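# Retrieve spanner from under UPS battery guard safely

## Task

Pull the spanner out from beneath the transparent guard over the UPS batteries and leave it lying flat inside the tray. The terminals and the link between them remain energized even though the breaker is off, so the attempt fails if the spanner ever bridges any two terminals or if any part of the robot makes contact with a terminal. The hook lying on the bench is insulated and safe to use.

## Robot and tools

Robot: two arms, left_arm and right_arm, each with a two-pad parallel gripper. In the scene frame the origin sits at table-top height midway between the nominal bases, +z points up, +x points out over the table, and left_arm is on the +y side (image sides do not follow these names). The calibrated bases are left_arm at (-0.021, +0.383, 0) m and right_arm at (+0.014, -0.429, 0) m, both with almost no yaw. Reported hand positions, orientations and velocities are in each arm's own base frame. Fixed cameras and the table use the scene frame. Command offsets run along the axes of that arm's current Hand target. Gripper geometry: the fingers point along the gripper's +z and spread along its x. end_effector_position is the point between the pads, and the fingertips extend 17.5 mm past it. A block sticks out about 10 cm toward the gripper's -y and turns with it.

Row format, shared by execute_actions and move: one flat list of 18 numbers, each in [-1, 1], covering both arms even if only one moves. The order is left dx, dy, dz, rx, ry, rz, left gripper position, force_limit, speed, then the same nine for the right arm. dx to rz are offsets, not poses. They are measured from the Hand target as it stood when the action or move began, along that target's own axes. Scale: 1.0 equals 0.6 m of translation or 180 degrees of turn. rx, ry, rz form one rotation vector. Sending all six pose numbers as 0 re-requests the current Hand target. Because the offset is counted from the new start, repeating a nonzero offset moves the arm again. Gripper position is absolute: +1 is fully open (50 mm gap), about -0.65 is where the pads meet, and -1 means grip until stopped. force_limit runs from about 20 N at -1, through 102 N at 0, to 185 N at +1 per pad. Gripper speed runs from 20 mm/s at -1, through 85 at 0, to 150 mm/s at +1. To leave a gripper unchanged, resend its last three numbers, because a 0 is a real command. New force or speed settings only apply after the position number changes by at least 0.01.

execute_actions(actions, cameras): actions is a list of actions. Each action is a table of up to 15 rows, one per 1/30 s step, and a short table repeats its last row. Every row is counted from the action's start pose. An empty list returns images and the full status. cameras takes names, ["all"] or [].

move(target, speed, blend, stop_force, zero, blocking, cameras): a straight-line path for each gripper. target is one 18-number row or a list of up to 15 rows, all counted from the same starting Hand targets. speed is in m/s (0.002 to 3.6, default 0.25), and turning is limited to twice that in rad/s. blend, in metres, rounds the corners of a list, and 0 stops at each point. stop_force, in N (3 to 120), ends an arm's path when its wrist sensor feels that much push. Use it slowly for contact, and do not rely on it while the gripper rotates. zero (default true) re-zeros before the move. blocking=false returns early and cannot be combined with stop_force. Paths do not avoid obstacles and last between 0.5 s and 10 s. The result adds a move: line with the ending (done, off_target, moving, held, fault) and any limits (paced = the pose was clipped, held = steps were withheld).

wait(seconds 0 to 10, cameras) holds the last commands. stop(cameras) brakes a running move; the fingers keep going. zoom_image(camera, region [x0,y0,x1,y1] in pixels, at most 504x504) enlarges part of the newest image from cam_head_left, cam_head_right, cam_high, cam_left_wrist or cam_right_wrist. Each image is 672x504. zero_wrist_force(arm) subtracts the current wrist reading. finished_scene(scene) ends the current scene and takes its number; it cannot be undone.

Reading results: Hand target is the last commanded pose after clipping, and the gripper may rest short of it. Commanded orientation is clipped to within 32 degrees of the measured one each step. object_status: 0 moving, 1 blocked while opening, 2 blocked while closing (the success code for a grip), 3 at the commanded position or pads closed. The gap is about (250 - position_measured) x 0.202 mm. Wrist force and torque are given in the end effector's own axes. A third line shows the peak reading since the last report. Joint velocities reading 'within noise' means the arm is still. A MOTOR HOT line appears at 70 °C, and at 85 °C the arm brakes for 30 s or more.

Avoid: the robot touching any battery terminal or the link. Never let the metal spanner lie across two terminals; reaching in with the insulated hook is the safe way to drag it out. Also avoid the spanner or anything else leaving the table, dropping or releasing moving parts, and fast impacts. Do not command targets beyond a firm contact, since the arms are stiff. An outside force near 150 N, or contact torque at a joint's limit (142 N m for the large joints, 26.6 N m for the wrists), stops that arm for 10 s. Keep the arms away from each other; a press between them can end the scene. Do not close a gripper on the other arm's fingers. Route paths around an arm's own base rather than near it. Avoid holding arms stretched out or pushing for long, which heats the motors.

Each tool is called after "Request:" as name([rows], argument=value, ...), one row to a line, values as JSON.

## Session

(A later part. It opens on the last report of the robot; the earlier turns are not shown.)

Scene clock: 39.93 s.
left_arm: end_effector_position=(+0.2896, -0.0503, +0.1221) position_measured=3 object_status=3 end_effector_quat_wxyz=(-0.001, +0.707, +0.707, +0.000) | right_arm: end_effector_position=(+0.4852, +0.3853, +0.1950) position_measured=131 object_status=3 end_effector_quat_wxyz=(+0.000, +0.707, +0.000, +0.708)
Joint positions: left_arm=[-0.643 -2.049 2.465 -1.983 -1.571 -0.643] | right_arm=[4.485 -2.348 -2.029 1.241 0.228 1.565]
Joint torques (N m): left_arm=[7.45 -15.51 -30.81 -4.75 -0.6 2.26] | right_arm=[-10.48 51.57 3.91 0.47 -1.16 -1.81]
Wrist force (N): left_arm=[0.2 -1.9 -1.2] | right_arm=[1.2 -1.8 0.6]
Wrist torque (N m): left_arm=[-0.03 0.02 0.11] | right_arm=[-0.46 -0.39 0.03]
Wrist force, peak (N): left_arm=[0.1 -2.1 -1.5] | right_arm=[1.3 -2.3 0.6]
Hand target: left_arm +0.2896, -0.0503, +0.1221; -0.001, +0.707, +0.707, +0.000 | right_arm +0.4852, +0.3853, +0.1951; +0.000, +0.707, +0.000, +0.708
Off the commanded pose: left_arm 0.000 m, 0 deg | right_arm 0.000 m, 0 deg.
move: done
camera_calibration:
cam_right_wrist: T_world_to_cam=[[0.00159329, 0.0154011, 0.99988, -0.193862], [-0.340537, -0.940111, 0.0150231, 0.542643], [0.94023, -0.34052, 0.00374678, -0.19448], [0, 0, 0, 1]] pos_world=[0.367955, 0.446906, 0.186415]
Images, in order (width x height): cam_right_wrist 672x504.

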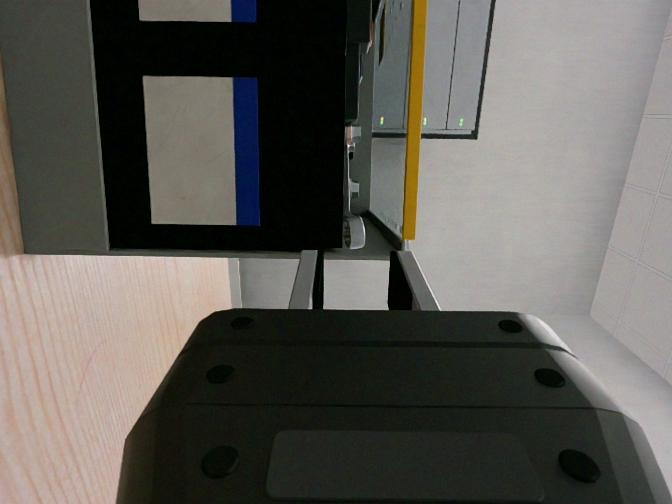

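Request:
move([
  [0,0,0,0,0,0,1,0,1,0.0033,0,0.14,0,0,0,0.142,-0.5,1],
], speed=0.06, stop_force=8)

Request:
move([
  [0,0,0,0,0,0,1,0,1,0.0005,0,0,0,0,0,-1,-0.4,-0.5],
  [0,0,0,0,0,0,1,0,1,0.025,0,-0.0133,0,0,0,-1,-0.4,-0.5],
], speed=0.03, cameras=["cam_right_wrist","cam_high"])

Request:
zoom_image(camera="cam_right_wrist", region=[250, 80, 500, 330])

Request:
zoom_image(camera="cam_high", region=[350, 190, 470, 310])

Scene clock: 42.77 s.
left_arm: end_effector_position=(+0.2896, -0.0503, +0.1221) position_measured=3 object_status=3 end_effector_quat_wxyz=(-0.001, +0.707, +0.707, +0.000) | right_arm: end_effector_position=(+0.5692, +0.3853, +0.1972) position_measured=131 object_status=3 end_effector_quat_wxyz=(+0.000, +0.707, +0.000, +0.708)
Joint positions: left_arm=[-0.643 -2.049 2.465 -1.983 -1.571 -0.643] | right_arm=[4.308 -2.391 -1.885 1.137 0.405 1.567]
Joint torques (N m): left_arm=[7.41 -15.8 -29.76 -4.56 -0.94 2.49] | right_arm=[11.38 55.24 12.86 4.04 1.23 1.68]
Wrist force (N): left_arm=[0.1 -2.0 -1.2] | right_arm=[1.4 -2.1 0.3]
Wrist torque (N m): left_arm=[-0.05 0.02 0.11] | right_arm=[-0.50 -0.40 0.01]
Wrist force, peak (N): left_arm=[0.1 -2.0 -1.5] | right_arm=[1.4 -2.4 0.6]
Hand target: left_arm +0.2896, -0.0503, +0.1221; -0.001, +0.707, +0.707, +0.000 | right_arm +0.5692, +0.3853, +0.1972; +0.000, +0.707, +0.000, +0.708
Off the commanded pose: left_arm 0.000 m, 0 deg | right_arm 0.000 m, 0 deg.
move: done

Scene clock: 44.30 s.
left_arm: end_effector_position=(+0.2896, -0.0503, +0.1221) position_measured=3 object_status=3 end_effector_quat_wxyz=(-0.001, +0.707, +0.707, +0.000) | right_arm: end_effector_position=(+0.5611, +0.3854, +0.2122) position_measured=213 object_status=2 end_effector_quat_wxyz=(+0.000, +0.707, +0.000, +0.707)
Joint positions: left_arm=[-0.643 -2.049 2.465 -1.983 -1.571 -0.643] | right_arm=[4.323 -2.351 -1.906 1.118 0.389 1.567]
Joint torques (N m): left_arm=[6.36 -14.16 -29.91 -4.67 -0.54 2.5] | right_arm=[-8.3 39.17 29.18 5.99 1.26 1.36]
Wrist force (N): left_arm=[0.2 -1.9 -1.2] | right_arm=[-15.7 -2.6 6.2]
Wrist torque (N m): left_arm=[-0.03 0.01 0.11] | right_arm=[-0.61 -2.83 -0.51]
Wrist force, peak (N): left_arm=[0.1 -2.2 -1.3] | right_arm=[-16.1 -2.4 6.1]
Hand target: left_arm +0.2896, -0.0503, +0.1221; -0.001, +0.707, +0.707, +0.000 | right_arm +0.5612, +0.3853, +0.2122; +0.000, +0.707, +0.000, +0.708
Off the commanded pose: left_arm 0.000 m, 0 deg | right_arm 0.000 m, 0 deg.
move: done
camera_calibration:
cam_right_wrist: T_world_to_cam=[[0.00167621, 0.0159041, 0.999872, -0.211441], [-0.340536, -0.940103, 0.0155243, 0.568125], [0.94023, -0.340519, 0.00384012, -0.265927], [0, 0, 0, 1]] pos_world=[0.443854, 0.446906, 0.203615]
Images, in order (width x height): cam_high 672x504, cam_right_wrist 672x504.

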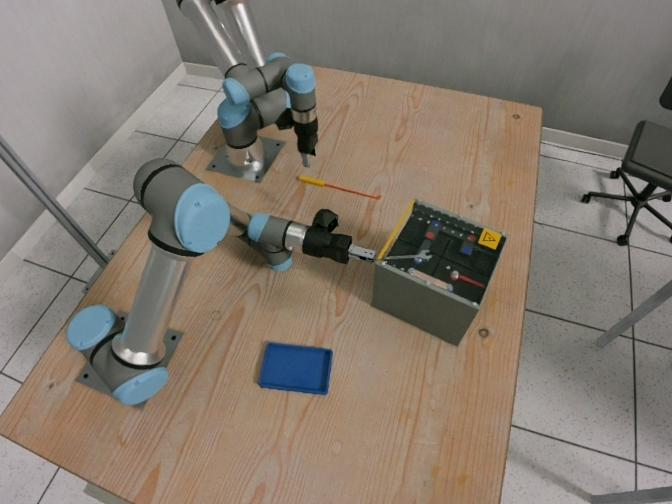

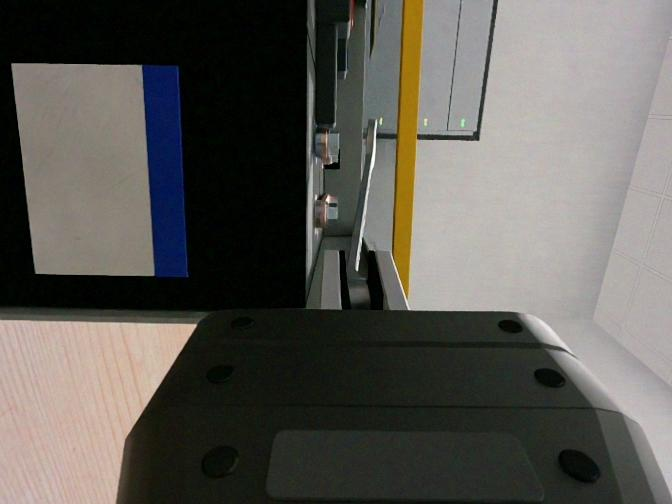

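Scaled by 2.016 from the camera's 672x504 image, which has a finer 960x720 frame.

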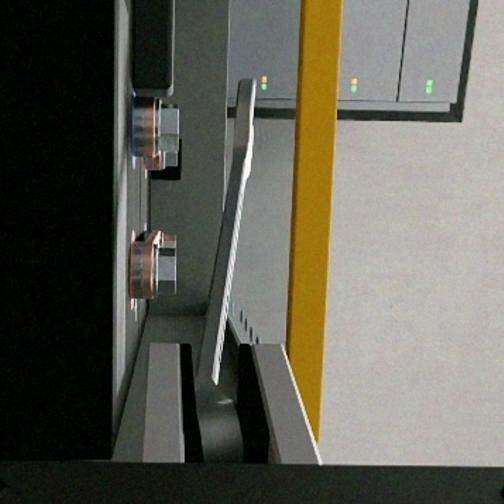

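Scaled by 4.200 from the camera's 672x504 image, which has a finer 960x720 frame.

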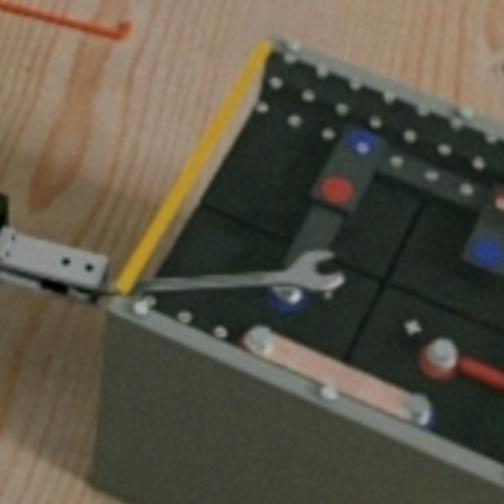

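Request:
move([
  [0,0,0,0,0,0,1,0,1,-0.0133,0,0,0,0,0,-1,-0.4,-0.5],
], speed=0.04, cameras=["cam_right_wrist"])

Request:
zoom_image(camera="cam_right_wrist", region=[250, 80, 500, 330])

Scene clock: 45.23 s.
left_arm: end_effector_position=(+0.2896, -0.0503, +0.1221) position_measured=3 object_status=3 end_effector_quat_wxyz=(-0.001, +0.707, +0.707, +0.000) | right_arm: end_effector_position=(+0.5613, +0.3853, +0.2040) position_measured=213 object_status=2 end_effector_quat_wxyz=(+0.000, +0.707, +0.000, +0.708)
Joint positions: left_arm=[-0.643 -2.049 2.465 -1.983 -1.571 -0.643] | right_arm=[4.323 -2.37 -1.903 1.134 0.389 1.567]
Joint torques (N m): left_arm=[7.09 -16.4 -31.48 -4.62 -1 2.15] | right_arm=[-10.02 60.42 19.61 2.06 0.8 -0.09]
Wrist force (N): left_arm=[0.2 -2.0 -1.2] | right_arm=[-7.9 -2.4 3.1]
Wrist torque (N m): left_arm=[-0.04 0.02 0.11] | right_arm=[-0.53 -1.76 -0.29]
Wrist force, peak (N): left_arm=[0.0 -2.2 -1.3] | right_arm=[-15.7 -2.1 4.9]
Hand target: left_arm +0.2896, -0.0503, +0.1221; -0.001, +0.707, +0.707, +0.000 | right_arm +0.5613, +0.3853, +0.2042; +0.000, +0.707, +0.000, +0.708
Off the commanded pose: left_arm 0.000 m, 0 deg | right_arm 0.000 m, 0 deg.
move: done
camera_calibration:
cam_right_wrist: T_world_to_cam=[[0.0015584, 0.0153086, 0.999882, -0.202924], [-0.340538, -0.940112, 0.0149243, 0.568315], [0.94023, -0.340521, 0.0037481, -0.266005], [0, 0, 0, 1]] pos_world=[0.443955, 0.446806, 0.195415]
Images, in order (width x height): cam_right_wrist 672x504.

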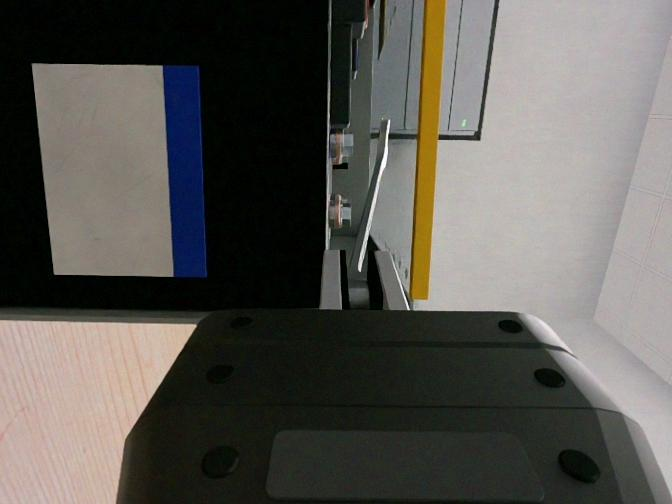

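Scaled by 2.016 from the camera's 672x504 image, which has a finer 960x720 frame.

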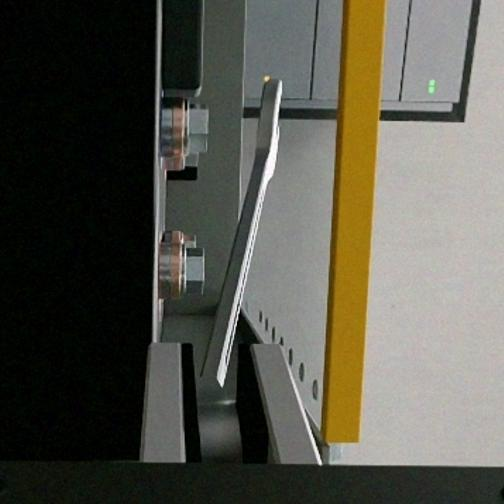

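Request:
move([
  [0,0,0,0,0,0,1,0,1,-0.0075,0,0,0,0,0,-1,-0.4,-0.5],
  [0,0,0,0,0,0,1,0,1,-0.0075,0,-0.25,0,0,0,-1,-0.4,-0.5],
], speed=0.05, blend=0.002, cameras=["cam_right_wrist","cam_high","cam_head_left"])

Scene clock: 49.67 s.
left_arm: end_effector_position=(+0.2896, -0.0503, +0.1221) position_measured=3 object_status=3 end_effector_quat_wxyz=(-0.001, +0.707, +0.707, +0.000) | right_arm: end_effector_position=(+0.4112, +0.3853, +0.1996) position_measured=213 object_status=2 end_effector_quat_wxyz=(+0.000, +0.707, +0.000, +0.707)
Joint positions: left_arm=[-0.643 -2.049 2.465 -1.983 -1.571 -0.643] | right_arm=[4.664 -2.31 -2.123 1.314 0.048 1.548]
Joint torques (N m): left_arm=[6.94 -15.69 -30.58 -4.64 -0.79 2.22] | right_arm=[-4.31 24.02 13 2.53 -0.14 -0.66]
Wrist force (N): left_arm=[0.0 -2.0 -1.3] | right_arm=[1.1 -1.0 0.2]
Wrist torque (N m): left_arm=[-0.04 0.04 0.11] | right_arm=[-0.31 -0.45 0.13]
Wrist force, peak (N): left_arm=[0.1 -2.3 -1.3] | right_arm=[-9.4 -1.1 -0.2]
Hand target: left_arm +0.2896, -0.0503, +0.1221; -0.001, +0.707, +0.707, +0.000 | right_arm +0.4113, +0.3853, +0.1995; +0.000, +0.707, +0.000, +0.708
Off the commanded pose: left_arm 0.000 m, 0 deg | right_arm 0.000 m, 0 deg.
move: done
camera_calibration:
cam_right_wrist: T_world_to_cam=[[0.00168507, 0.0153664, 0.999881, -0.198255], [-0.340415, -0.940155, 0.0150223, 0.51736], [0.940274, -0.340399, 0.00364674, -0.124967], [0, 0, 0, 1]] pos_world=[0.293954, 0.446906, 0.190915]
Images, in order (width x height): cam_head_left 672x504, cam_high 672x504, cam_right_wrist 672x504.

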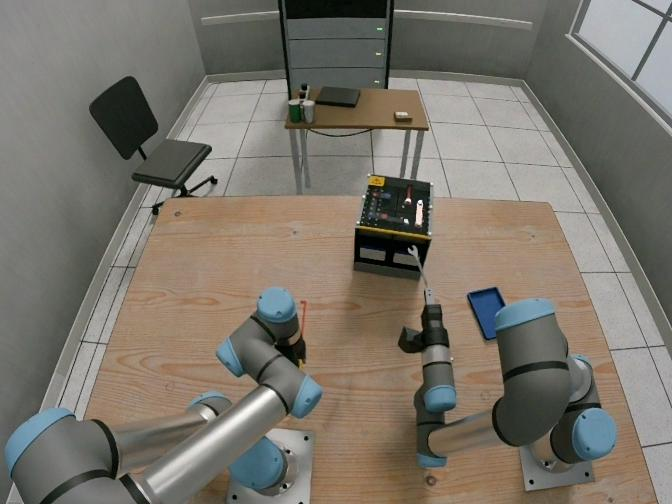

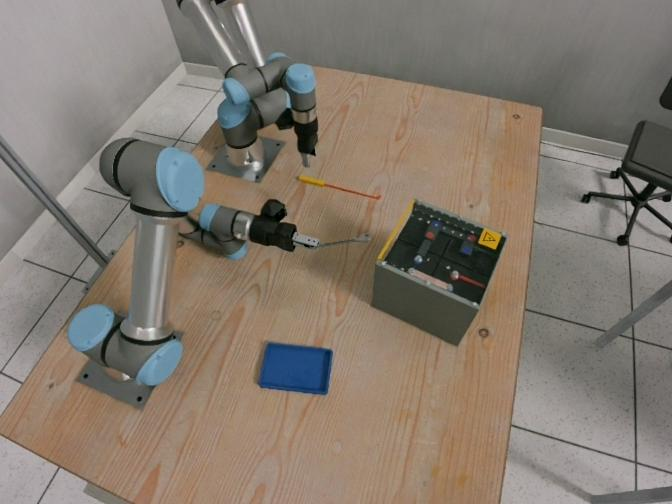

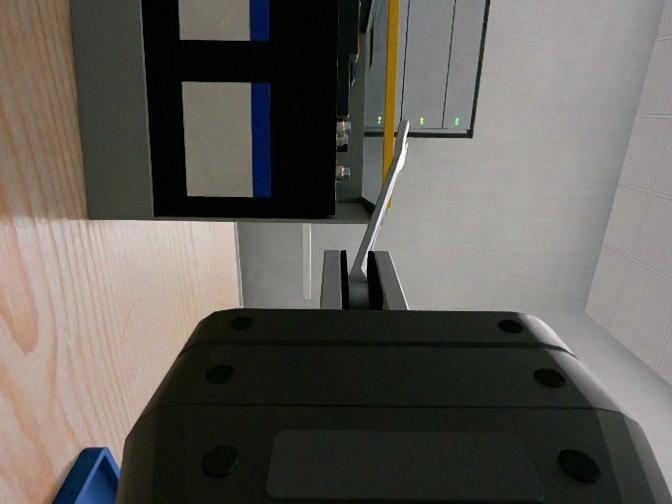

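Request:
move([
  [0,0,0,0,0,0,1,0,1,0.1333,0.0917,0.0317,0.37,-0.0435,-0.0661,-1,-0.4,-0.5],
  [-0.567,0.302,-0.497,0,0,0.5,1,0,1,0.1333,0.0917,0.0317,0.37,-0.0435,-0.0661,-1,-0.4,-0.5],
], speed=[0.3,0.5], cameras=["cam_left_wrist","cam_right_wrist","cam_high"])

Scene clock: 55.23 s.
left_arm: end_effector_position=(+0.4717, -0.3909, +0.4194) position_measured=3 object_status=3 end_effector_quat_wxyz=(-0.001, +1.000, +0.000, -0.001) end_effector_velocity=(+0.000, +0.000, +0.002) end_effector_angular_velocity=(-0.001, -0.001, -0.003) | right_arm: end_effector_position=(+0.4302, +0.3303, +0.2795) position_measured=213 object_status=2 end_effector_quat_wxyz=(-0.318, +0.631, +0.457, +0.541)
Joint positions: left_arm=[-0.911 -1.279 0.997 -1.286 -1.572 0.659] | right_arm=[3.832 -1.795 -2.389 0.802 2.026 1.368]
Joint velocities: left_arm=[0 0.001 -0.005 0.003 0 0.003] | right_arm=[within noise]
Joint torques (N m): left_arm=[7.23 -28.52 -33 -1.61 0.58 2.11] | right_arm=[-11.6 11.28 24.07 1.1 -0.92 -1.8]
Wrist force (N): left_arm=[-0.1 -1.9 -1.3] | right_arm=[1.3 -1.9 0.0]
Wrist torque (N m): left_arm=[-0.05 0.07 0.08] | right_arm=[-0.41 -0.60 0.00]
Wrist force, peak (N): left_arm=[2.0 -3.3 0.2] | right_arm=[0.0 -2.6 0.3]
Hand target: left_arm +0.4718, -0.3909, +0.4193; -0.001, +1.000, +0.000, -0.001 | right_arm +0.4302, +0.3303, +0.2795; -0.318, +0.631, +0.457, +0.541
Off the commanded pose: left_arm 0.000 m, 0 deg | right_arm 0.000 m, 0 deg.
move: done
camera_calibration:
cam_left_wrist: T_world_to_cam=[[0.999956, -0.00495425, 0.0079847, -0.466297], [-0.00736261, -0.941064, 0.338149, -0.488547], [0.00583884, -0.338193, -0.941059, 0.392414], [0, 0, 0, 1]] pos_world=[0.460388, -0.329352, 0.53821]
cam_right_wrist: T_world_to_cam=[[-0.0141787, 0.241301, 0.970347, -0.336983], [0.731127, -0.659499, 0.174684, -0.127427], [0.682094, 0.711923, -0.167071, -0.350679], [0, 0, 0, 1]] pos_world=[0.327584, 0.246933, 0.290662]
Images, in order (width x height): cam_high 672x504, cam_left_wrist 672x504, cam_right_wrist 672x504.

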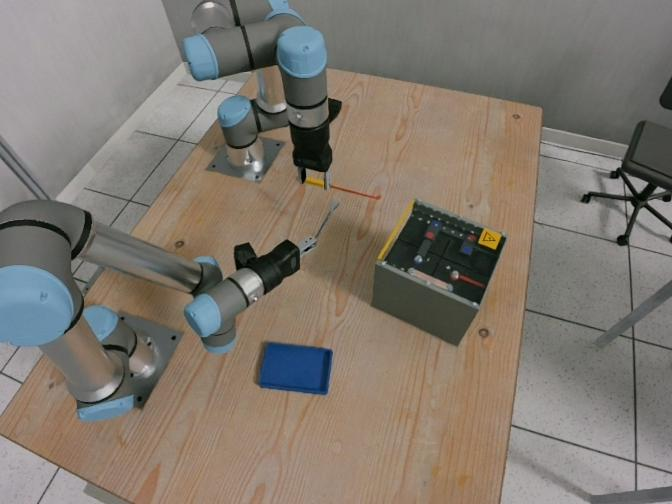

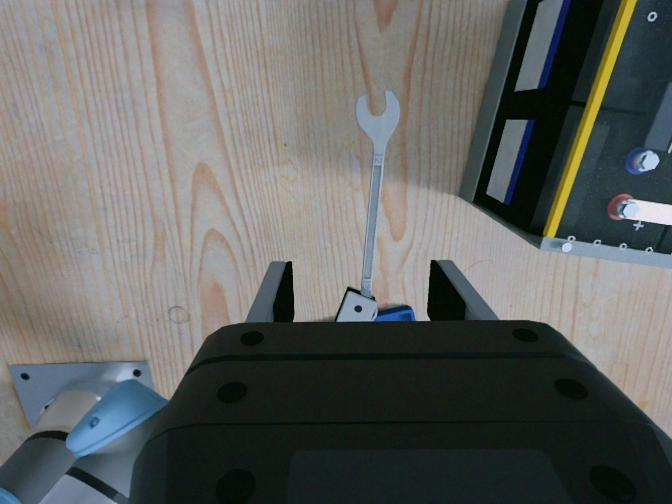

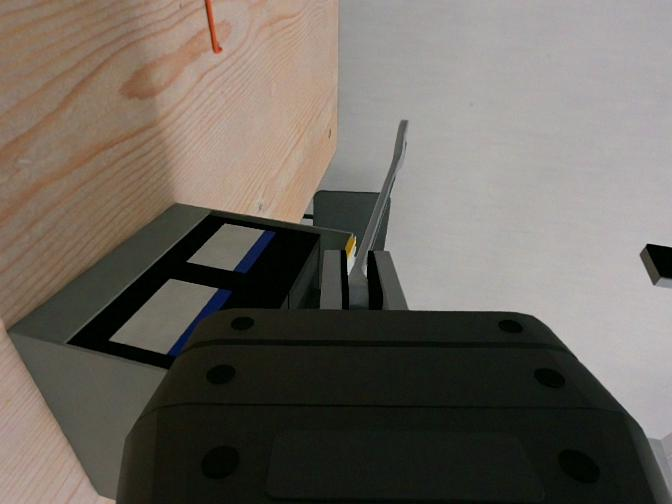

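Request:
move(target=[0.0258,0.010,0.2113,0,0,0,1,0,1,0,0,0,0,0,0,-1,-0.4,-0.5], speed=0.02, blocking=false)

Request:
stop(cameras=["cam_left_wrist"])

Scene clock: 56.43 s.
left_arm: end_effector_position=(+0.4728, -0.3913, +0.4106) position_measured=3 object_status=3 end_effector_quat_wxyz=(-0.001, +1.000, +0.000, -0.001) end_effector_velocity=(+0.003, -0.001, -0.020) end_effector_angular_velocity=(+0.000, -0.001, +0.000) | right_arm: end_effector_position=(+0.4302, +0.3303, +0.2795) position_measured=213 object_status=2 end_effector_quat_wxyz=(-0.318, +0.631, +0.457, +0.541)
Joint positions: left_arm=[-0.91 -1.282 1.024 -1.31 -1.572 0.66] | right_arm=[3.832 -1.795 -2.389 0.802 2.026 1.368]
Joint velocities: left_arm=[0.003 -0.008 0.062 -0.055 0.001 0.002] | right_arm=[within noise]
Joint torques (N m): left_arm=[6.77 -54.09 -16.14 -4.83 0.87 2.43] | right_arm=[-11.62 11.64 24.26 2.05 -0.92 -1.52]
Wrist force (N): left_arm=[-0.2 -2.0 -1.4] | right_arm=[0.9 -1.6 0.1]
Wrist torque (N m): left_arm=[-0.06 0.07 -0.04] | right_arm=[-0.36 -0.54 0.00]
Wrist force, peak (N): left_arm=[-0.1 -2.0 -1.9] | right_arm=[1.5 -1.8 0.1]
Hand target: left_arm +0.4729, -0.3914, +0.4095; -0.001, +1.000, +0.000, -0.001 | right_arm +0.4302, +0.3303, +0.2795; -0.318, +0.631, +0.457, +0.541
Tool commands: left_gripper/position=+1.0 left_gripper/force_limit=+0.0 left_gripper/speed=+1.0 right_gripper/position=-1.0 right_gripper/force_limit=-0.4 right_gripper/speed=-0.5
Off the commanded pose: left_arm 0.119 m, 0 deg | right_arm 0.000 m, 0 deg.
move: running

Scene clock: 56.67 s.
left_arm: end_effector_position=(+0.4730, -0.3914, +0.4091) position_measured=3 object_status=3 end_effector_quat_wxyz=(-0.001, +1.000, +0.000, -0.001) end_effector_velocity=(+0.000, +0.000, +0.003) end_effector_angular_velocity=(-0.002, -0.002, +0.000) | right_arm: end_effector_position=(+0.4302, +0.3303, +0.2795) position_measured=213 object_status=2 end_effector_quat_wxyz=(-0.318, +0.631, +0.457, +0.541)
Joint positions: left_arm=[-0.91 -1.283 1.029 -1.314 -1.572 0.661] | right_arm=[3.832 -1.795 -2.389 0.802 2.026 1.368]
Joint velocities: left_arm=[0 0 -0.008 0.005 0 0] | right_arm=[within noise]
Joint torques (N m): left_arm=[5.3 -50.07 -31.96 -1.52 1.15 1.99] | right_arm=[-11.68 11.45 23.48 2.21 -1.01 -1.53]
Wrist force (N): left_arm=[-0.1 -1.8 -1.4] | right_arm=[0.9 -1.8 0.2]
Wrist torque (N m): left_arm=[-0.03 0.07 -0.03] | right_arm=[-0.39 -0.54 0.00]
Wrist force, peak (N): left_arm=[0.0 -2.1 -1.3] | right_arm=[1.3 -2.0 0.1]
Hand target: left_arm +0.4730, -0.3914, +0.4092; -0.001, +1.000, +0.000, -0.001 (not the last commanded pose) | right_arm +0.4302, +0.3303, +0.2795; -0.318, +0.631, +0.457, +0.541
Tool commands: left_gripper/position=+1.0 left_gripper/force_limit=+0.0 left_gripper/speed=+1.0 right_gripper/position=-1.0 right_gripper/force_limit=-0.4 right_gripper/speed=-0.5
Off the commanded pose: left_arm 0.118 m, 0 deg | right_arm 0.000 m, 0 deg.
earlier move: stopped
camera_calibration:
cam_left_wrist: T_world_to_cam=[[0.999956, -0.00508404, 0.00792142, -0.467526], [-0.00746154, -0.94117, 0.337852, -0.485264], [0.00573775, -0.337896, -0.941166, 0.38278], [0, 0, 0, 1]] pos_world=[0.461688, -0.329753, 0.52791]
Images, in order (width x height): cam_left_wrist 672x504.

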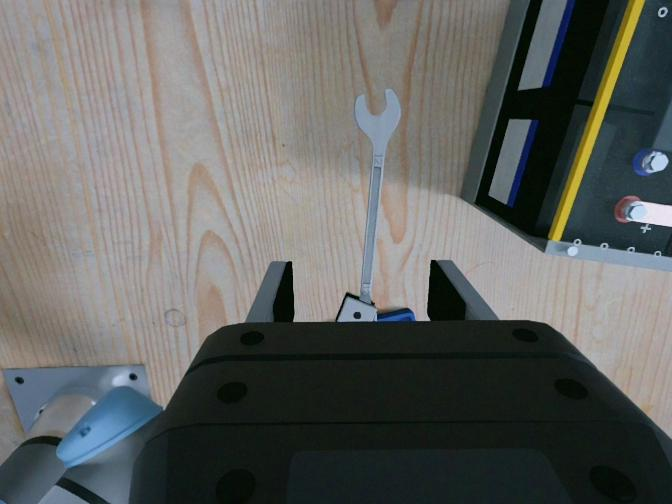

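Request:
move(target=[0.0238,-0.0107,0.1945,0,0,0,1,0,1,0,0,0,0,0,0,-1,-0.4,-0.5], speed=0.08, cameras=["cam_left_wrist"])

Scene clock: 58.73 s.
left_arm: end_effector_position=(+0.4870, -0.3847, +0.2924) position_measured=3 object_status=3 end_effector_quat_wxyz=(-0.001, +1.000, +0.000, -0.001) | right_arm: end_effector_position=(+0.4302, +0.3303, +0.2795) position_measured=213 object_status=2 end_effector_quat_wxyz=(-0.318, +0.631, +0.457, +0.541)
Joint positions: left_arm=[-0.885 -1.295 1.346 -1.618 -1.572 0.686] | right_arm=[3.832 -1.795 -2.389 0.802 2.026 1.368]
Joint torques (N m): left_arm=[-5.44 -53.84 -24.16 -3.91 1.33 -1.28] | right_arm=[-10.76 11.67 23.3 3.79 -0.93 -1.04]
Wrist force (N): left_arm=[0.1 -1.9 -1.1] | right_arm=[0.9 -1.6 0.3]
Wrist torque (N m): left_arm=[-0.04 0.02 -0.04] | right_arm=[-0.35 -0.54 0.01]
Wrist force, peak (N): left_arm=[-0.3 -1.9 -2.6] | right_arm=[1.2 -2.0 0.0]
Hand target: left_arm +0.4869, -0.3848, +0.2925; -0.001, +1.000, +0.000, -0.001 | right_arm +0.4302, +0.3303, +0.2795; -0.318, +0.631, +0.457, +0.541
Off the commanded pose: left_arm 0.000 m, 0 deg | right_arm 0.000 m, 0 deg.
move: done
camera_calibration:
cam_left_wrist: T_world_to_cam=[[0.999958, -0.00505679, 0.0076986, -0.480468], [-0.00735938, -0.941245, 0.337645, -0.439509], [0.00553886, -0.337687, -0.941242, 0.275289], [0, 0, 0, 1]] pos_world=[0.475689, -0.323153, 0.411211]
Images, in order (width x height): cam_left_wrist 672x504.

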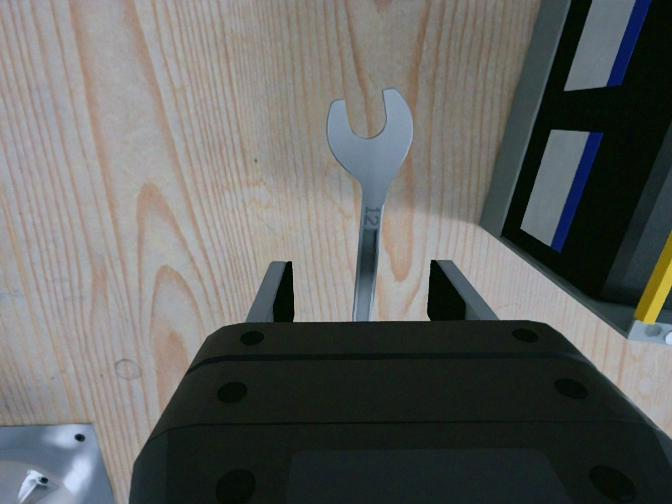

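Request:
move(target=[0,0,0,0,0,0,-1,-0.5,0,0,0,0,0,0,0,-1,-0.4,-0.5])

Request:
move(target=[0,0,0,0,0,0,-1,-0.5,0,0,0,0,0,0,0,0.1,-0.396,-0.498])

Request:
move(target=[0,0,0,0,0,0,-1,-0.5,0,0,0,-0.08,0,0,0,0.1,-0.396,-0.498], speed=0.1, cameras=["cam_left_wrist","cam_right_wrist","cam_high"])

Scene clock: 59.60 s.
left_arm: end_effector_position=(+0.4870, -0.3848, +0.2925) position_measured=218 object_status=2 end_effector_quat_wxyz=(-0.001, +1.000, +0.000, -0.001) | right_arm: end_effector_position=(+0.4302, +0.3303, +0.2795) position_measured=213 object_status=2 end_effector_quat_wxyz=(-0.317, +0.631, +0.457, +0.541)
Joint positions: left_arm=[-0.885 -1.296 1.346 -1.618 -1.572 0.685] | right_arm=[3.832 -1.795 -2.389 0.802 2.026 1.368]
Joint torques (N m): left_arm=[-4.13 -53.08 -19.72 -3.93 -0.14 -1.99] | right_arm=[-9.5 11.26 23.16 4.45 -0.26 -0.97]
Wrist force (N): left_arm=[-2.4 -3.8 -1.0] | right_arm=[1.3 2.0 -0.6]
Wrist torque (N m): left_arm=[-0.07 -0.05 0.60] | right_arm=[0.10 -0.52 -0.09]
Wrist force, peak (N): left_arm=[4.1 -4.1 -0.7] | right_arm=[1.2 -5.6 -2.9]
Hand target: left_arm +0.4869, -0.3848, +0.2925; -0.001, +1.000, +0.000, -0.001 | right_arm +0.4302, +0.3303, +0.2795; -0.318, +0.631, +0.457, +0.541
Off the commanded pose: left_arm 0.000 m, 0 deg | right_arm 0.000 m, 0 deg.
move: done

Scene clock: 60.13 s.
left_arm: end_effector_position=(+0.4869, -0.3848, +0.2925) position_measured=218 object_status=2 end_effector_quat_wxyz=(-0.001, +1.000, +0.000, -0.001) | right_arm: end_effector_position=(+0.4302, +0.3303, +0.2795) position_measured=138 object_status=3 end_effector_quat_wxyz=(-0.317, +0.631, +0.457, +0.541)
Joint positions: left_arm=[-0.885 -1.296 1.346 -1.618 -1.572 0.685] | right_arm=[3.832 -1.795 -2.389 0.802 2.026 1.368]
Joint torques (N m): left_arm=[-1.52 -51.38 -21.15 -2.46 -0.88 -0.04] | right_arm=[-7.8 13.14 21.3 4.84 1.58 -0.83]
Wrist force (N): left_arm=[0.2 -1.9 -0.7] | right_arm=[1.6 -1.6 -0.1]
Wrist torque (N m): left_arm=[-0.03 0.02 -0.02] | right_arm=[-0.38 -0.53 0.02]
Wrist force, peak (N): left_arm=[-2.2 -2.5 -0.8] | right_arm=[1.7 -2.0 0.2]
Hand target: left_arm +0.4869, -0.3848, +0.2925; -0.001, +1.000, +0.000, -0.001 | right_arm +0.4302, +0.3303, +0.2795; -0.318, +0.631, +0.457, +0.541
Off the commanded pose: left_arm 0.000 m, 0 deg | right_arm 0.000 m, 0 deg.
move: done

Scene clock: 61.03 s.
left_arm: end_effector_position=(+0.4869, -0.3848, +0.2925) position_measured=218 object_status=2 end_effector_quat_wxyz=(-0.001, +1.000, +0.000, -0.001) | right_arm: end_effector_position=(+0.4114, +0.2874, +0.2898) position_measured=138 object_status=3 end_effector_quat_wxyz=(-0.317, +0.631, +0.457, +0.541)
Joint positions: left_arm=[-0.885 -1.296 1.346 -1.618 -1.572 0.685] | right_arm=[3.757 -1.704 -2.462 0.774 2.099 1.347]
Joint torques (N m): left_arm=[5.17 -48.59 -21.74 -1.79 -0.84 2.24] | right_arm=[0.95 18.83 15.93 5.96 0.63 2.57]
Wrist force (N): left_arm=[0.2 -1.8 -0.8] | right_arm=[1.5 -1.7 0.1]
Wrist torque (N m): left_arm=[-0.01 0.02 -0.02] | right_arm=[-0.37 -0.53 0.09]
Wrist force, peak (N): left_arm=[0.0 -2.1 -0.8] | right_arm=[2.1 -1.5 1.6]
Hand target: left_arm +0.4869, -0.3848, +0.2925; -0.001, +1.000, +0.000, -0.001 | right_arm +0.4113, +0.2874, +0.2898; -0.318, +0.631, +0.457, +0.541
Off the commanded pose: left_arm 0.000 m, 0 deg | right_arm 0.000 m, 0 deg.
move: done
camera_calibration:
cam_left_wrist: T_world_to_cam=[[0.999956, -0.0051168, 0.00782694, -0.48054], [-0.00746045, -0.941169, 0.337853, -0.439555], [0.00563776, -0.337896, -0.941166, 0.275238], [0, 0, 0, 1]] pos_world=[0.475688, -0.323153, 0.41131]
cam_right_wrist: T_world_to_cam=[[-0.0141453, 0.241303, 0.970347, -0.336879], [0.731081, -0.659552, 0.174673, -0.143811], [0.682144, 0.711873, -0.167082, -0.305524], [0, 0, 0, 1]] pos_world=[0.308784, 0.203933, 0.300962]
Images, in order (width x height): cam_high 672x504, cam_left_wrist 672x504, cam_right_wrist 672x504.

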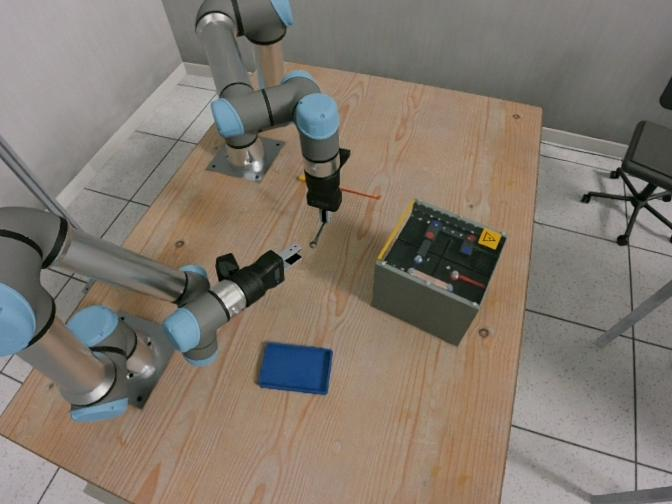

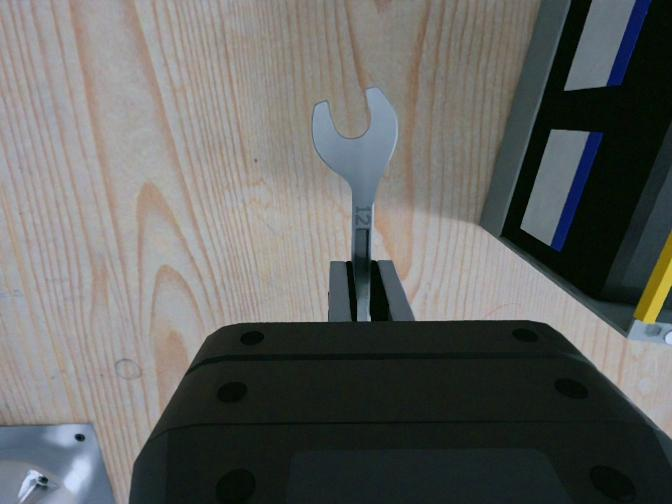

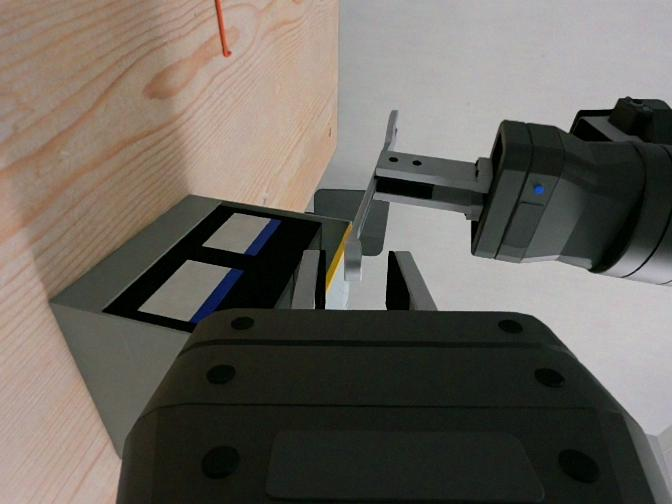

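Request:
move(target=[0,0,0,0,0,0,-1,-0.5,0,-0.008,0.1537,-0.281,0.108,-0.419,-0.085,0.1,-0.396,-0.498], speed=0.25, cameras=["cam_right_wrist","cam_high"])

Scene clock: 64.83 s.
left_arm: end_effector_position=(+0.4869, -0.3848, +0.2925) position_measured=218 object_status=2 end_effector_quat_wxyz=(-0.001, +1.000, +0.000, -0.001) | right_arm: end_effector_position=(+0.4300, +0.1004, +0.3297) position_measured=138 object_status=3 end_effector_quat_wxyz=(+0.000, +0.708, +0.706, +0.001)
Joint positions: left_arm=[-0.885 -1.296 1.346 -1.618 -1.572 0.685] | right_arm=[3.678 -1.402 -1.721 -1.587 1.57 0.538]
Joint torques (N m): left_arm=[4.84 -36.17 -25.56 -1.75 -0.8 1.86] | right_arm=[-11.4 27.76 33.76 1.06 -1.33 2.36]
Wrist force (N): left_arm=[0.0 -1.9 -0.8] | right_arm=[0.7 -0.3 -0.4]
Wrist torque (N m): left_arm=[-0.03 0.04 -0.02] | right_arm=[-0.15 -0.30 0.13]
Wrist force, peak (N): left_arm=[0.2 -2.2 -0.7] | right_arm=[0.6 -2.6 0.9]
Hand target: left_arm +0.4869, -0.3848, +0.2925; -0.001, +1.000, +0.000, -0.001 | right_arm +0.4300, +0.1003, +0.3298; +0.001, +0.708, +0.706, +0.001
Off the commanded pose: left_arm 0.000 m, 0 deg | right_arm 0.000 m, 0 deg.
move: done
camera_calibration:
cam_right_wrist: T_world_to_cam=[[-0.0128684, 0.999914, -0.00236991, -0.0863098], [0.939595, 0.0129028, 0.342045, -0.500076], [0.342046, 0.00217481, -0.939681, 0.293719], [0, 0, 0, 1]] pos_world=[0.368293, 0.092116, 0.446845]
Images, in order (width x height): cam_high 672x504, cam_right_wrist 672x504.

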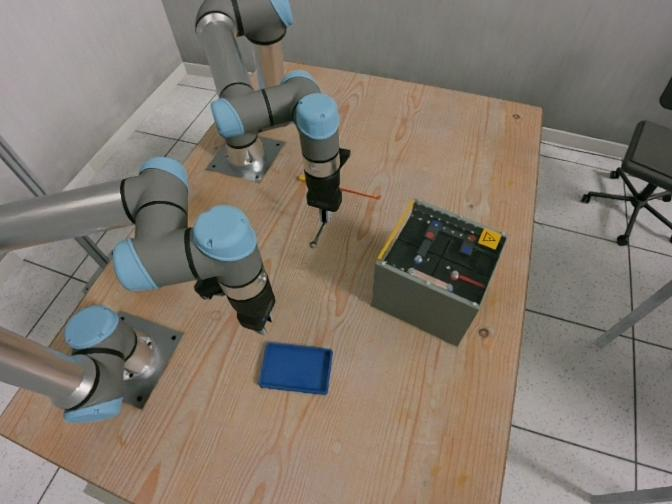

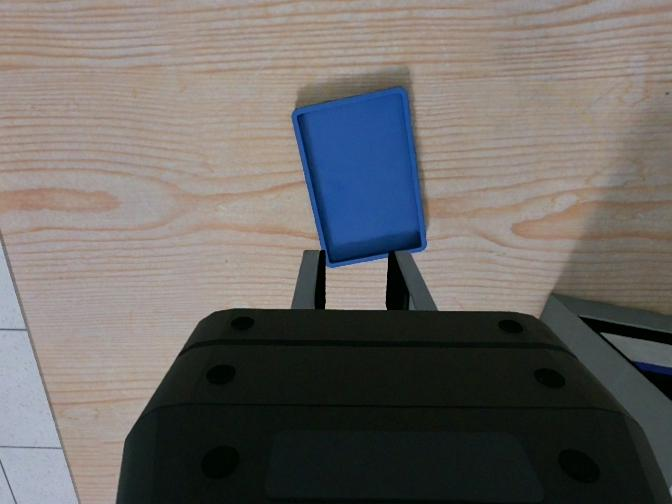

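Request:
move([
  [-0.045,0,0.1,0,0,0.449,-1,-0.5,0,0,0,0,0,0,0,0.1,-0.396,-0.498],
  [-0.045,0,0.42,0,0,0.449,-1,-0.5,0,0,0,0,0,0,0,0.1,-0.396,-0.498],
], speed=[0.4,0.2], blend=[0.03,0], cameras=["cam_left_wrist","cam_high"])

Request:
move(target=[0,0,0.06,0,0,0,-1,-0.5,0,0,0,0,0,0,0,0.1,-0.396,-0.498], speed=0.02, stop_force=4, cameras=["cam_left_wrist"])

Scene clock: 68.53 s.
left_arm: end_effector_position=(+0.4593, -0.3844, +0.0407) position_measured=218 object_status=2 end_effector_quat_wxyz=(+0.000, +0.762, -0.648, -0.001) | right_arm: end_effector_position=(+0.4300, +0.1003, +0.3298) position_measured=138 object_status=3 end_effector_quat_wxyz=(+0.001, +0.708, +0.706, +0.001)
Joint positions: left_arm=[-0.921 -1.132 1.814 -2.25 -1.572 2.06] | right_arm=[3.678 -1.402 -1.721 -1.588 1.57 0.539]
Joint torques (N m): left_arm=[2.53 -34.42 -16.38 -4.83 1.23 -1.3] | right_arm=[-10.94 29.72 36.03 0.82 -1.14 2.11]
Wrist force (N): left_arm=[-0.1 -1.8 -0.8] | right_arm=[0.7 0.3 -0.2]
Wrist torque (N m): left_arm=[-0.03 0.07 0.11] | right_arm=[-0.05 -0.30 0.13]
Wrist force, peak (N): left_arm=[-0.3 -2.1 2.6] | right_arm=[1.0 0.2 -0.5]
Hand target: left_arm +0.4593, -0.3844, +0.0405; +0.000, +0.762, -0.648, -0.001 | right_arm +0.4300, +0.1003, +0.3298; +0.001, +0.708, +0.706, +0.001
Off the commanded pose: left_arm 0.000 m, 0 deg | right_arm 0.000 m, 0 deg.
move: done
camera_calibration:
cam_left_wrist: T_world_to_cam=[[0.154509, -0.987954, 0.00856645, -0.440477], [-0.929098, -0.142344, 0.341343, 0.375865], [-0.336012, -0.0606995, -0.9399, 0.301873], [0, 0, 0, 1]] pos_world=[0.518706, -0.363345, 0.159205]
Images, in order (width x height): cam_high 672x504, cam_left_wrist 672x504.

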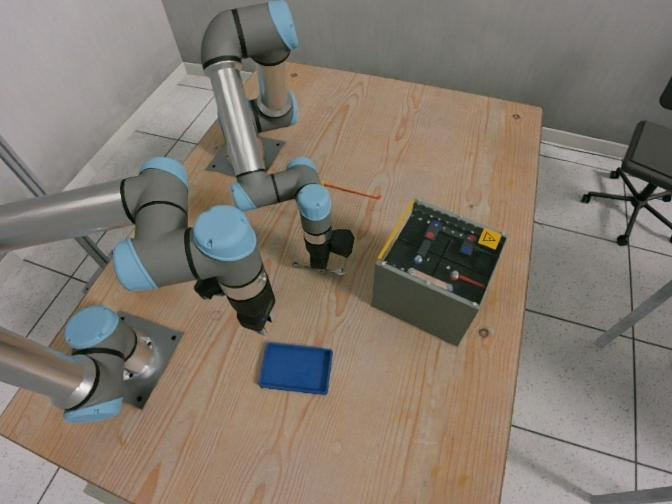

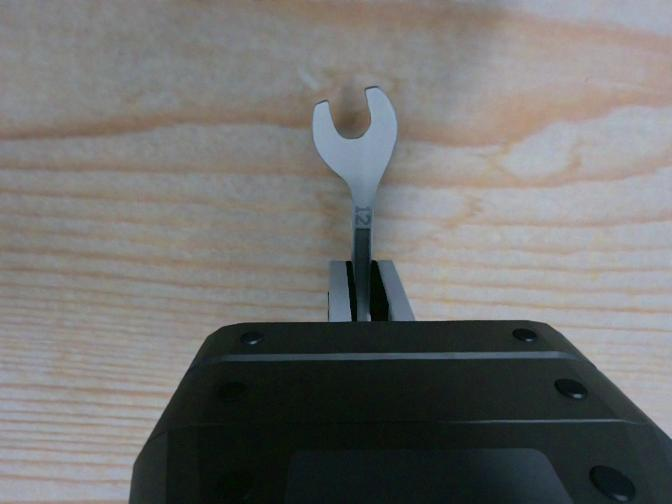

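Scene clock: 70.67 s.
left_arm: end_effector_position=(+0.4593, -0.3844, +0.0201) position_measured=218 object_status=2 end_effector_quat_wxyz=(+0.000, +0.762, -0.648, -0.001) | right_arm: end_effector_position=(+0.4300, +0.1003, +0.3298) position_measured=138 object_status=3 end_effector_quat_wxyz=(+0.001, +0.708, +0.706, +0.001)
Joint positions: left_arm=[-0.921 -1.1 1.83 -2.299 -1.572 2.06] | right_arm=[3.678 -1.402 -1.721 -1.588 1.57 0.539]
Joint torques (N m): left_arm=[5.28 -56.11 -28.05 -4.89 1.05 -1.32] | right_arm=[-11.48 29.36 35.72 0.93 -0.96 2.02]
Wrist force (N): left_arm=[-0.2 -1.7 -1.5] | right_arm=[0.5 0.2 -0.6]
Wrist torque (N m): left_arm=[-0.11 0.05 0.13] | right_arm=[-0.08 -0.27 0.13]
Wrist force, peak (N): left_arm=[-6.6 0.4 -24.6] | right_arm=[0.8 0.1 -1.0]
Hand target: left_arm +0.4593, -0.3844, +0.0201; +0.000, +0.762, -0.648, -0.001 (not the last commanded pose) | right_arm +0.4300, +0.1003, +0.3298; +0.001, +0.708, +0.706, +0.001
Off the commanded pose: left_arm 0.016 m, 0 deg | right_arm 0.000 m, 0 deg.
move: contact (left_arm)
camera_calibration:
cam_left_wrist: T_world_to_cam=[[0.154564, -0.987947, 0.00842581, -0.440209], [-0.929056, -0.142439, 0.341417, 0.38281], [-0.336102, -0.060599, -0.939874, 0.282691], [0, 0, 0, 1]] pos_world=[0.518706, -0.363245, 0.138705]
Images, in order (width x height): cam_left_wrist 672x504.

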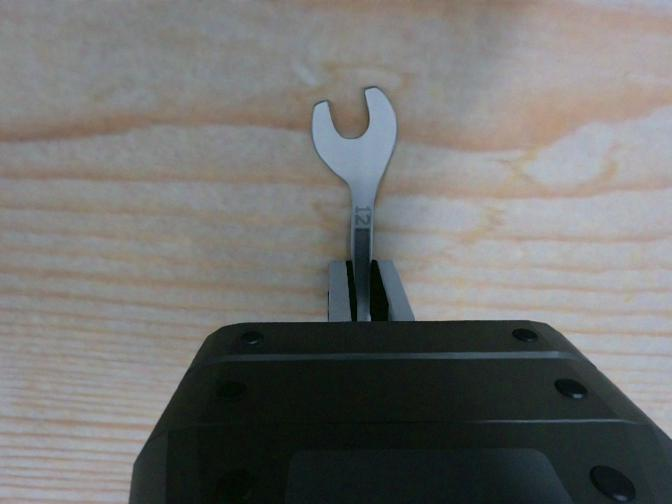

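Request:
move(target=[0,0,0,0,0,0,-0.2,-0.5,-1,0,0,0,0,0,0,0.1,-0.396,-0.498])

Request:
move([
  [0,0,-0.1,0,0,0,-0.2,-0.5,-1,0,0,0,0,0,0,0.1,-0.396,-0.498],
  [-0.1,0,-0.35,0,0,0,-0.2,-0.5,-1,0,0,0,0,0,0,0.1,-0.396,-0.498],
  [-0.52,0.04,-0.5,0,0,0,-0.2,-0.5,-1,0,0,0,0,0,0,0.1,-0.396,-0.498],
], speed=[0.1,0.3,0.4], blend=[0.01,0.04,0], cameras=["cam_left_wrist","cam_high"])

Scene clock: 76.57 s.
left_arm: end_effector_position=(+0.4593, -0.3844, +0.0201) position_measured=182 object_status=0 end_effector_quat_wxyz=(+0.000, +0.762, -0.648, -0.001) | right_arm: end_effector_position=(+0.4300, +0.1003, +0.3298) position_measured=138 object_status=3 end_effector_quat_wxyz=(+0.001, +0.708, +0.706, +0.001)
Joint positions: left_arm=[-0.921 -1.1 1.83 -2.299 -1.572 2.06] | right_arm=[3.678 -1.402 -1.721 -1.588 1.57 0.539]
Joint torques (N m): left_arm=[4.52 -56.22 -27.64 -4.82 1.32 -1.08] | right_arm=[-10.97 29.35 35.75 1.55 -0.62 1.74]
Wrist force (N): left_arm=[-0.1 -2.1 -1.2] | right_arm=[0.5 0.2 -0.5]
Wrist torque (N m): left_arm=[-0.07 0.06 0.11] | right_arm=[-0.08 -0.27 0.13]
Wrist force, peak (N): left_arm=[0.2 -2.0 -1.2] | right_arm=[0.7 0.1 -1.1]
Hand target: left_arm +0.4593, -0.3844, +0.0201; +0.000, +0.762, -0.648, -0.001 | right_arm +0.4300, +0.1003, +0.3298; +0.001, +0.708, +0.706, +0.001
Off the commanded pose: left_arm 0.000 m, 0 deg | right_arm 0.000 m, 0 deg.
move: done

Scene clock: 78.87 s.
left_arm: end_effector_position=(+0.3865, -0.0808, +0.3207) position_measured=182 object_status=3 end_effector_quat_wxyz=(+0.000, +0.762, -0.648, -0.001) | right_arm: end_effector_position=(+0.4300, +0.1003, +0.3298) position_measured=138 object_status=3 end_effector_quat_wxyz=(+0.001, +0.708, +0.706, +0.001)
Joint positions: left_arm=[-0.55 -1.856 1.831 -1.543 -1.571 2.43] | right_arm=[3.678 -1.402 -1.721 -1.588 1.57 0.539]
Joint torques (N m): left_arm=[5.73 -24.87 -18.65 -2.06 -1.11 2.15] | right_arm=[-11.67 29.2 36.33 1.97 -0.49 1.65]
Wrist force (N): left_arm=[0.3 -1.7 -0.8] | right_arm=[0.5 0.4 -0.7]
Wrist torque (N m): left_arm=[-0.02 0.00 0.14] | right_arm=[-0.05 -0.26 0.13]
Wrist force, peak (N): left_arm=[2.8 -2.5 -3.2] | right_arm=[0.7 0.1 -0.9]
Hand target: left_arm +0.3864, -0.0807, +0.3208; +0.000, +0.762, -0.648, -0.001 | right_arm +0.4300, +0.1003, +0.3298; +0.001, +0.708, +0.706, +0.001
Off the commanded pose: left_arm 0.000 m, 0 deg | right_arm 0.000 m, 0 deg.
move: done
camera_calibration:
cam_left_wrist: T_world_to_cam=[[0.154818, -0.987906, 0.00856149, -0.131718], [-0.929048, -0.142635, 0.341357, 0.2558], [-0.336008, -0.0608021, -0.939895, 0.559101], [0, 0, 0, 1]] pos_world=[0.445905, -0.0596447, 0.439305]
Images, in order (width x height): cam_high 672x504, cam_left_wrist 672x504.

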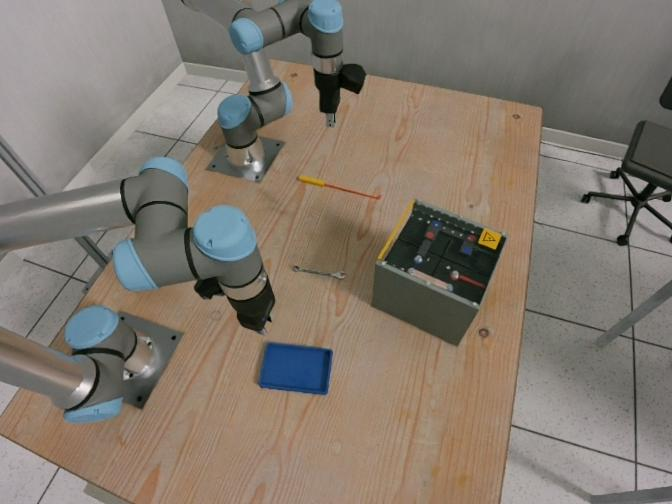

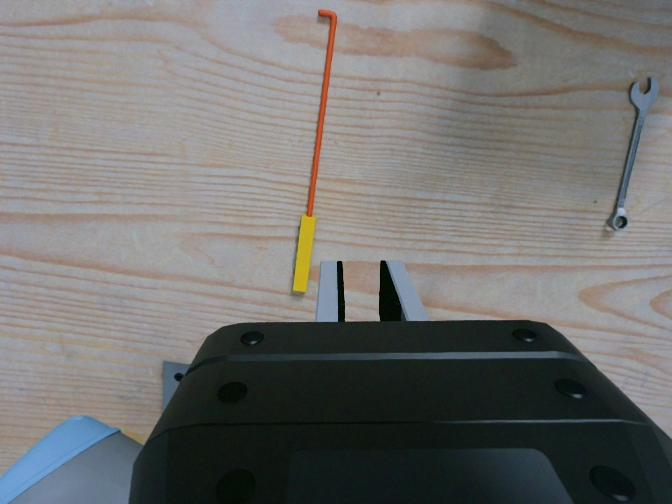

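Request:
move(target=[0,0,0,0,0,0,-0.2,-0.5,-1,0.527,-0.018,0.3,0,0,-0.0622,0.1,-0.396,-0.498], speed=0.3, cameras=["cam_right_wrist"])

Scene clock: 80.73 s.
left_arm: end_effector_position=(+0.3864, -0.0807, +0.3208) position_measured=182 object_status=3 end_effector_quat_wxyz=(+0.000, +0.762, -0.648, -0.001) | right_arm: end_effector_position=(+0.4202, +0.4164, +0.1498) position_measured=138 object_status=3 end_effector_quat_wxyz=(+0.001, +0.636, +0.772, +0.001)
Joint positions: left_arm=[-0.55 -1.856 1.831 -1.543 -1.571 2.43] | right_arm=[4.15 -1.855 -1.712 -1.145 1.569 0.816]
Joint torques (N m): left_arm=[7.42 -26.87 -18 -2.18 0.9 2.17] | right_arm=[6.54 22.5 31.36 2.97 -0.76 -1.72]
Wrist force (N): left_arm=[0.2 -1.8 -0.9] | right_arm=[0.3 0.3 -0.8]
Wrist torque (N m): left_arm=[-0.03 0.01 0.11] | right_arm=[-0.07 -0.26 0.20]
Wrist force, peak (N): left_arm=[0.2 -1.9 -1.1] | right_arm=[3.9 0.4 1.8]
Hand target: left_arm +0.3864, -0.0807, +0.3208; +0.000, +0.762, -0.648, -0.001 | right_arm +0.4202, +0.4165, +0.1498; +0.001, +0.636, +0.772, +0.001
Off the commanded pose: left_arm 0.000 m, 0 deg | right_arm 0.000 m, 0 deg.
move: done
camera_calibration:
cam_right_wrist: T_world_to_cam=[[-0.206458, 0.978451, -0.00305157, -0.312312], [0.919249, 0.195032, 0.341971, -0.500703], [0.335197, 0.0677974, -0.939706, 0.102983], [0, 0, 0, 1]] pos_world=[0.361272, 0.396253, 0.267046]
Images, in order (width x height): cam_right_wrist 672x504.

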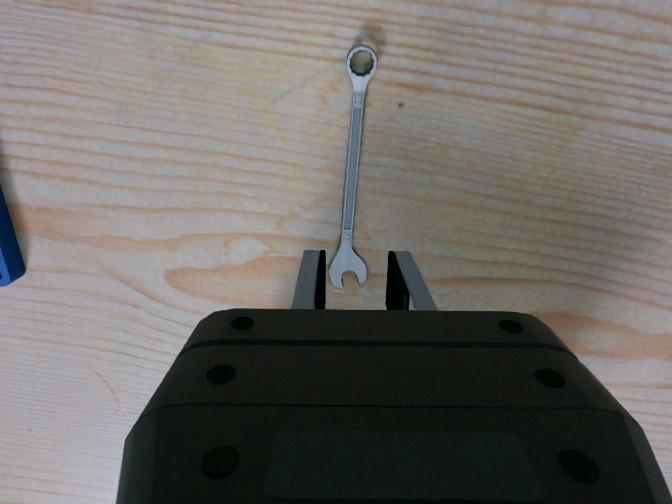

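Request:
move([
  [0,0,0,0,0,0,-0.2,-0.5,-1,0.0065,-0.0327,0.17,0,0,0.0128,0.1,-0.396,-0.498],
  [0,0,0,0,0,0,-0.2,-0.5,-1,0.0065,-0.0327,0.215,0,0,0.0128,0.1,-0.396,-0.498],
], speed=[0.2,0.06], blend=[0.01,0], cameras=["cam_right_wrist"])

Scene clock: 82.27 s.
left_arm: end_effector_position=(+0.3864, -0.0807, +0.3208) position_measured=182 object_status=3 end_effector_quat_wxyz=(+0.000, +0.762, -0.648, -0.001) | right_arm: end_effector_position=(+0.4004, +0.4166, +0.0207) position_measured=138 object_status=3 end_effector_quat_wxyz=(+0.001, +0.651, +0.759, +0.001)
Joint positions: left_arm=[-0.55 -1.856 1.831 -1.543 -1.571 2.43] | right_arm=[4.18 -2 -1.898 -0.814 1.569 0.886]
Joint torques (N m): left_arm=[7.9 -26.53 -19.83 -2.26 0.83 2.1] | right_arm=[-11.24 49.48 28.08 0.3 -1.31 -0.98]
Wrist force (N): left_arm=[0.1 -1.7 -1.0] | right_arm=[0.5 0.1 -0.7]
Wrist torque (N m): left_arm=[-0.02 0.02 0.10] | right_arm=[-0.11 -0.30 0.17]
Wrist force, peak (N): left_arm=[0.1 -1.8 -1.1] | right_arm=[0.2 1.1 -3.6]
Hand target: left_arm +0.3864, -0.0807, +0.3208; +0.000, +0.762, -0.648, -0.001 | right_arm +0.4004, +0.4166, +0.0208; +0.001, +0.651, +0.759, +0.001
Off the commanded pose: left_arm 0.000 m, 0 deg | right_arm 0.000 m, 0 deg.
move: done
camera_calibration:
cam_right_wrist: T_world_to_cam=[[-0.167108, 0.985934, -0.00304046, -0.335894], [0.92636, 0.158065, 0.341866, -0.425814], [0.337537, 0.054312, -0.939744, -0.00713349], [0, 0, 0, 1]] pos_world=[0.340734, 0.398863, 0.137846]
Images, in order (width x height): cam_right_wrist 672x504.

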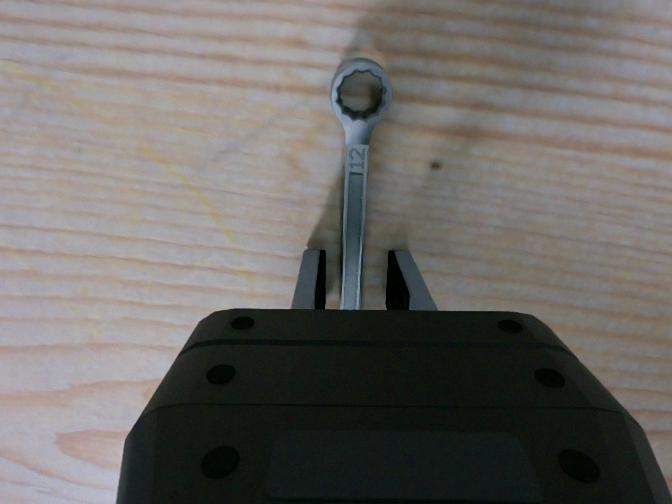

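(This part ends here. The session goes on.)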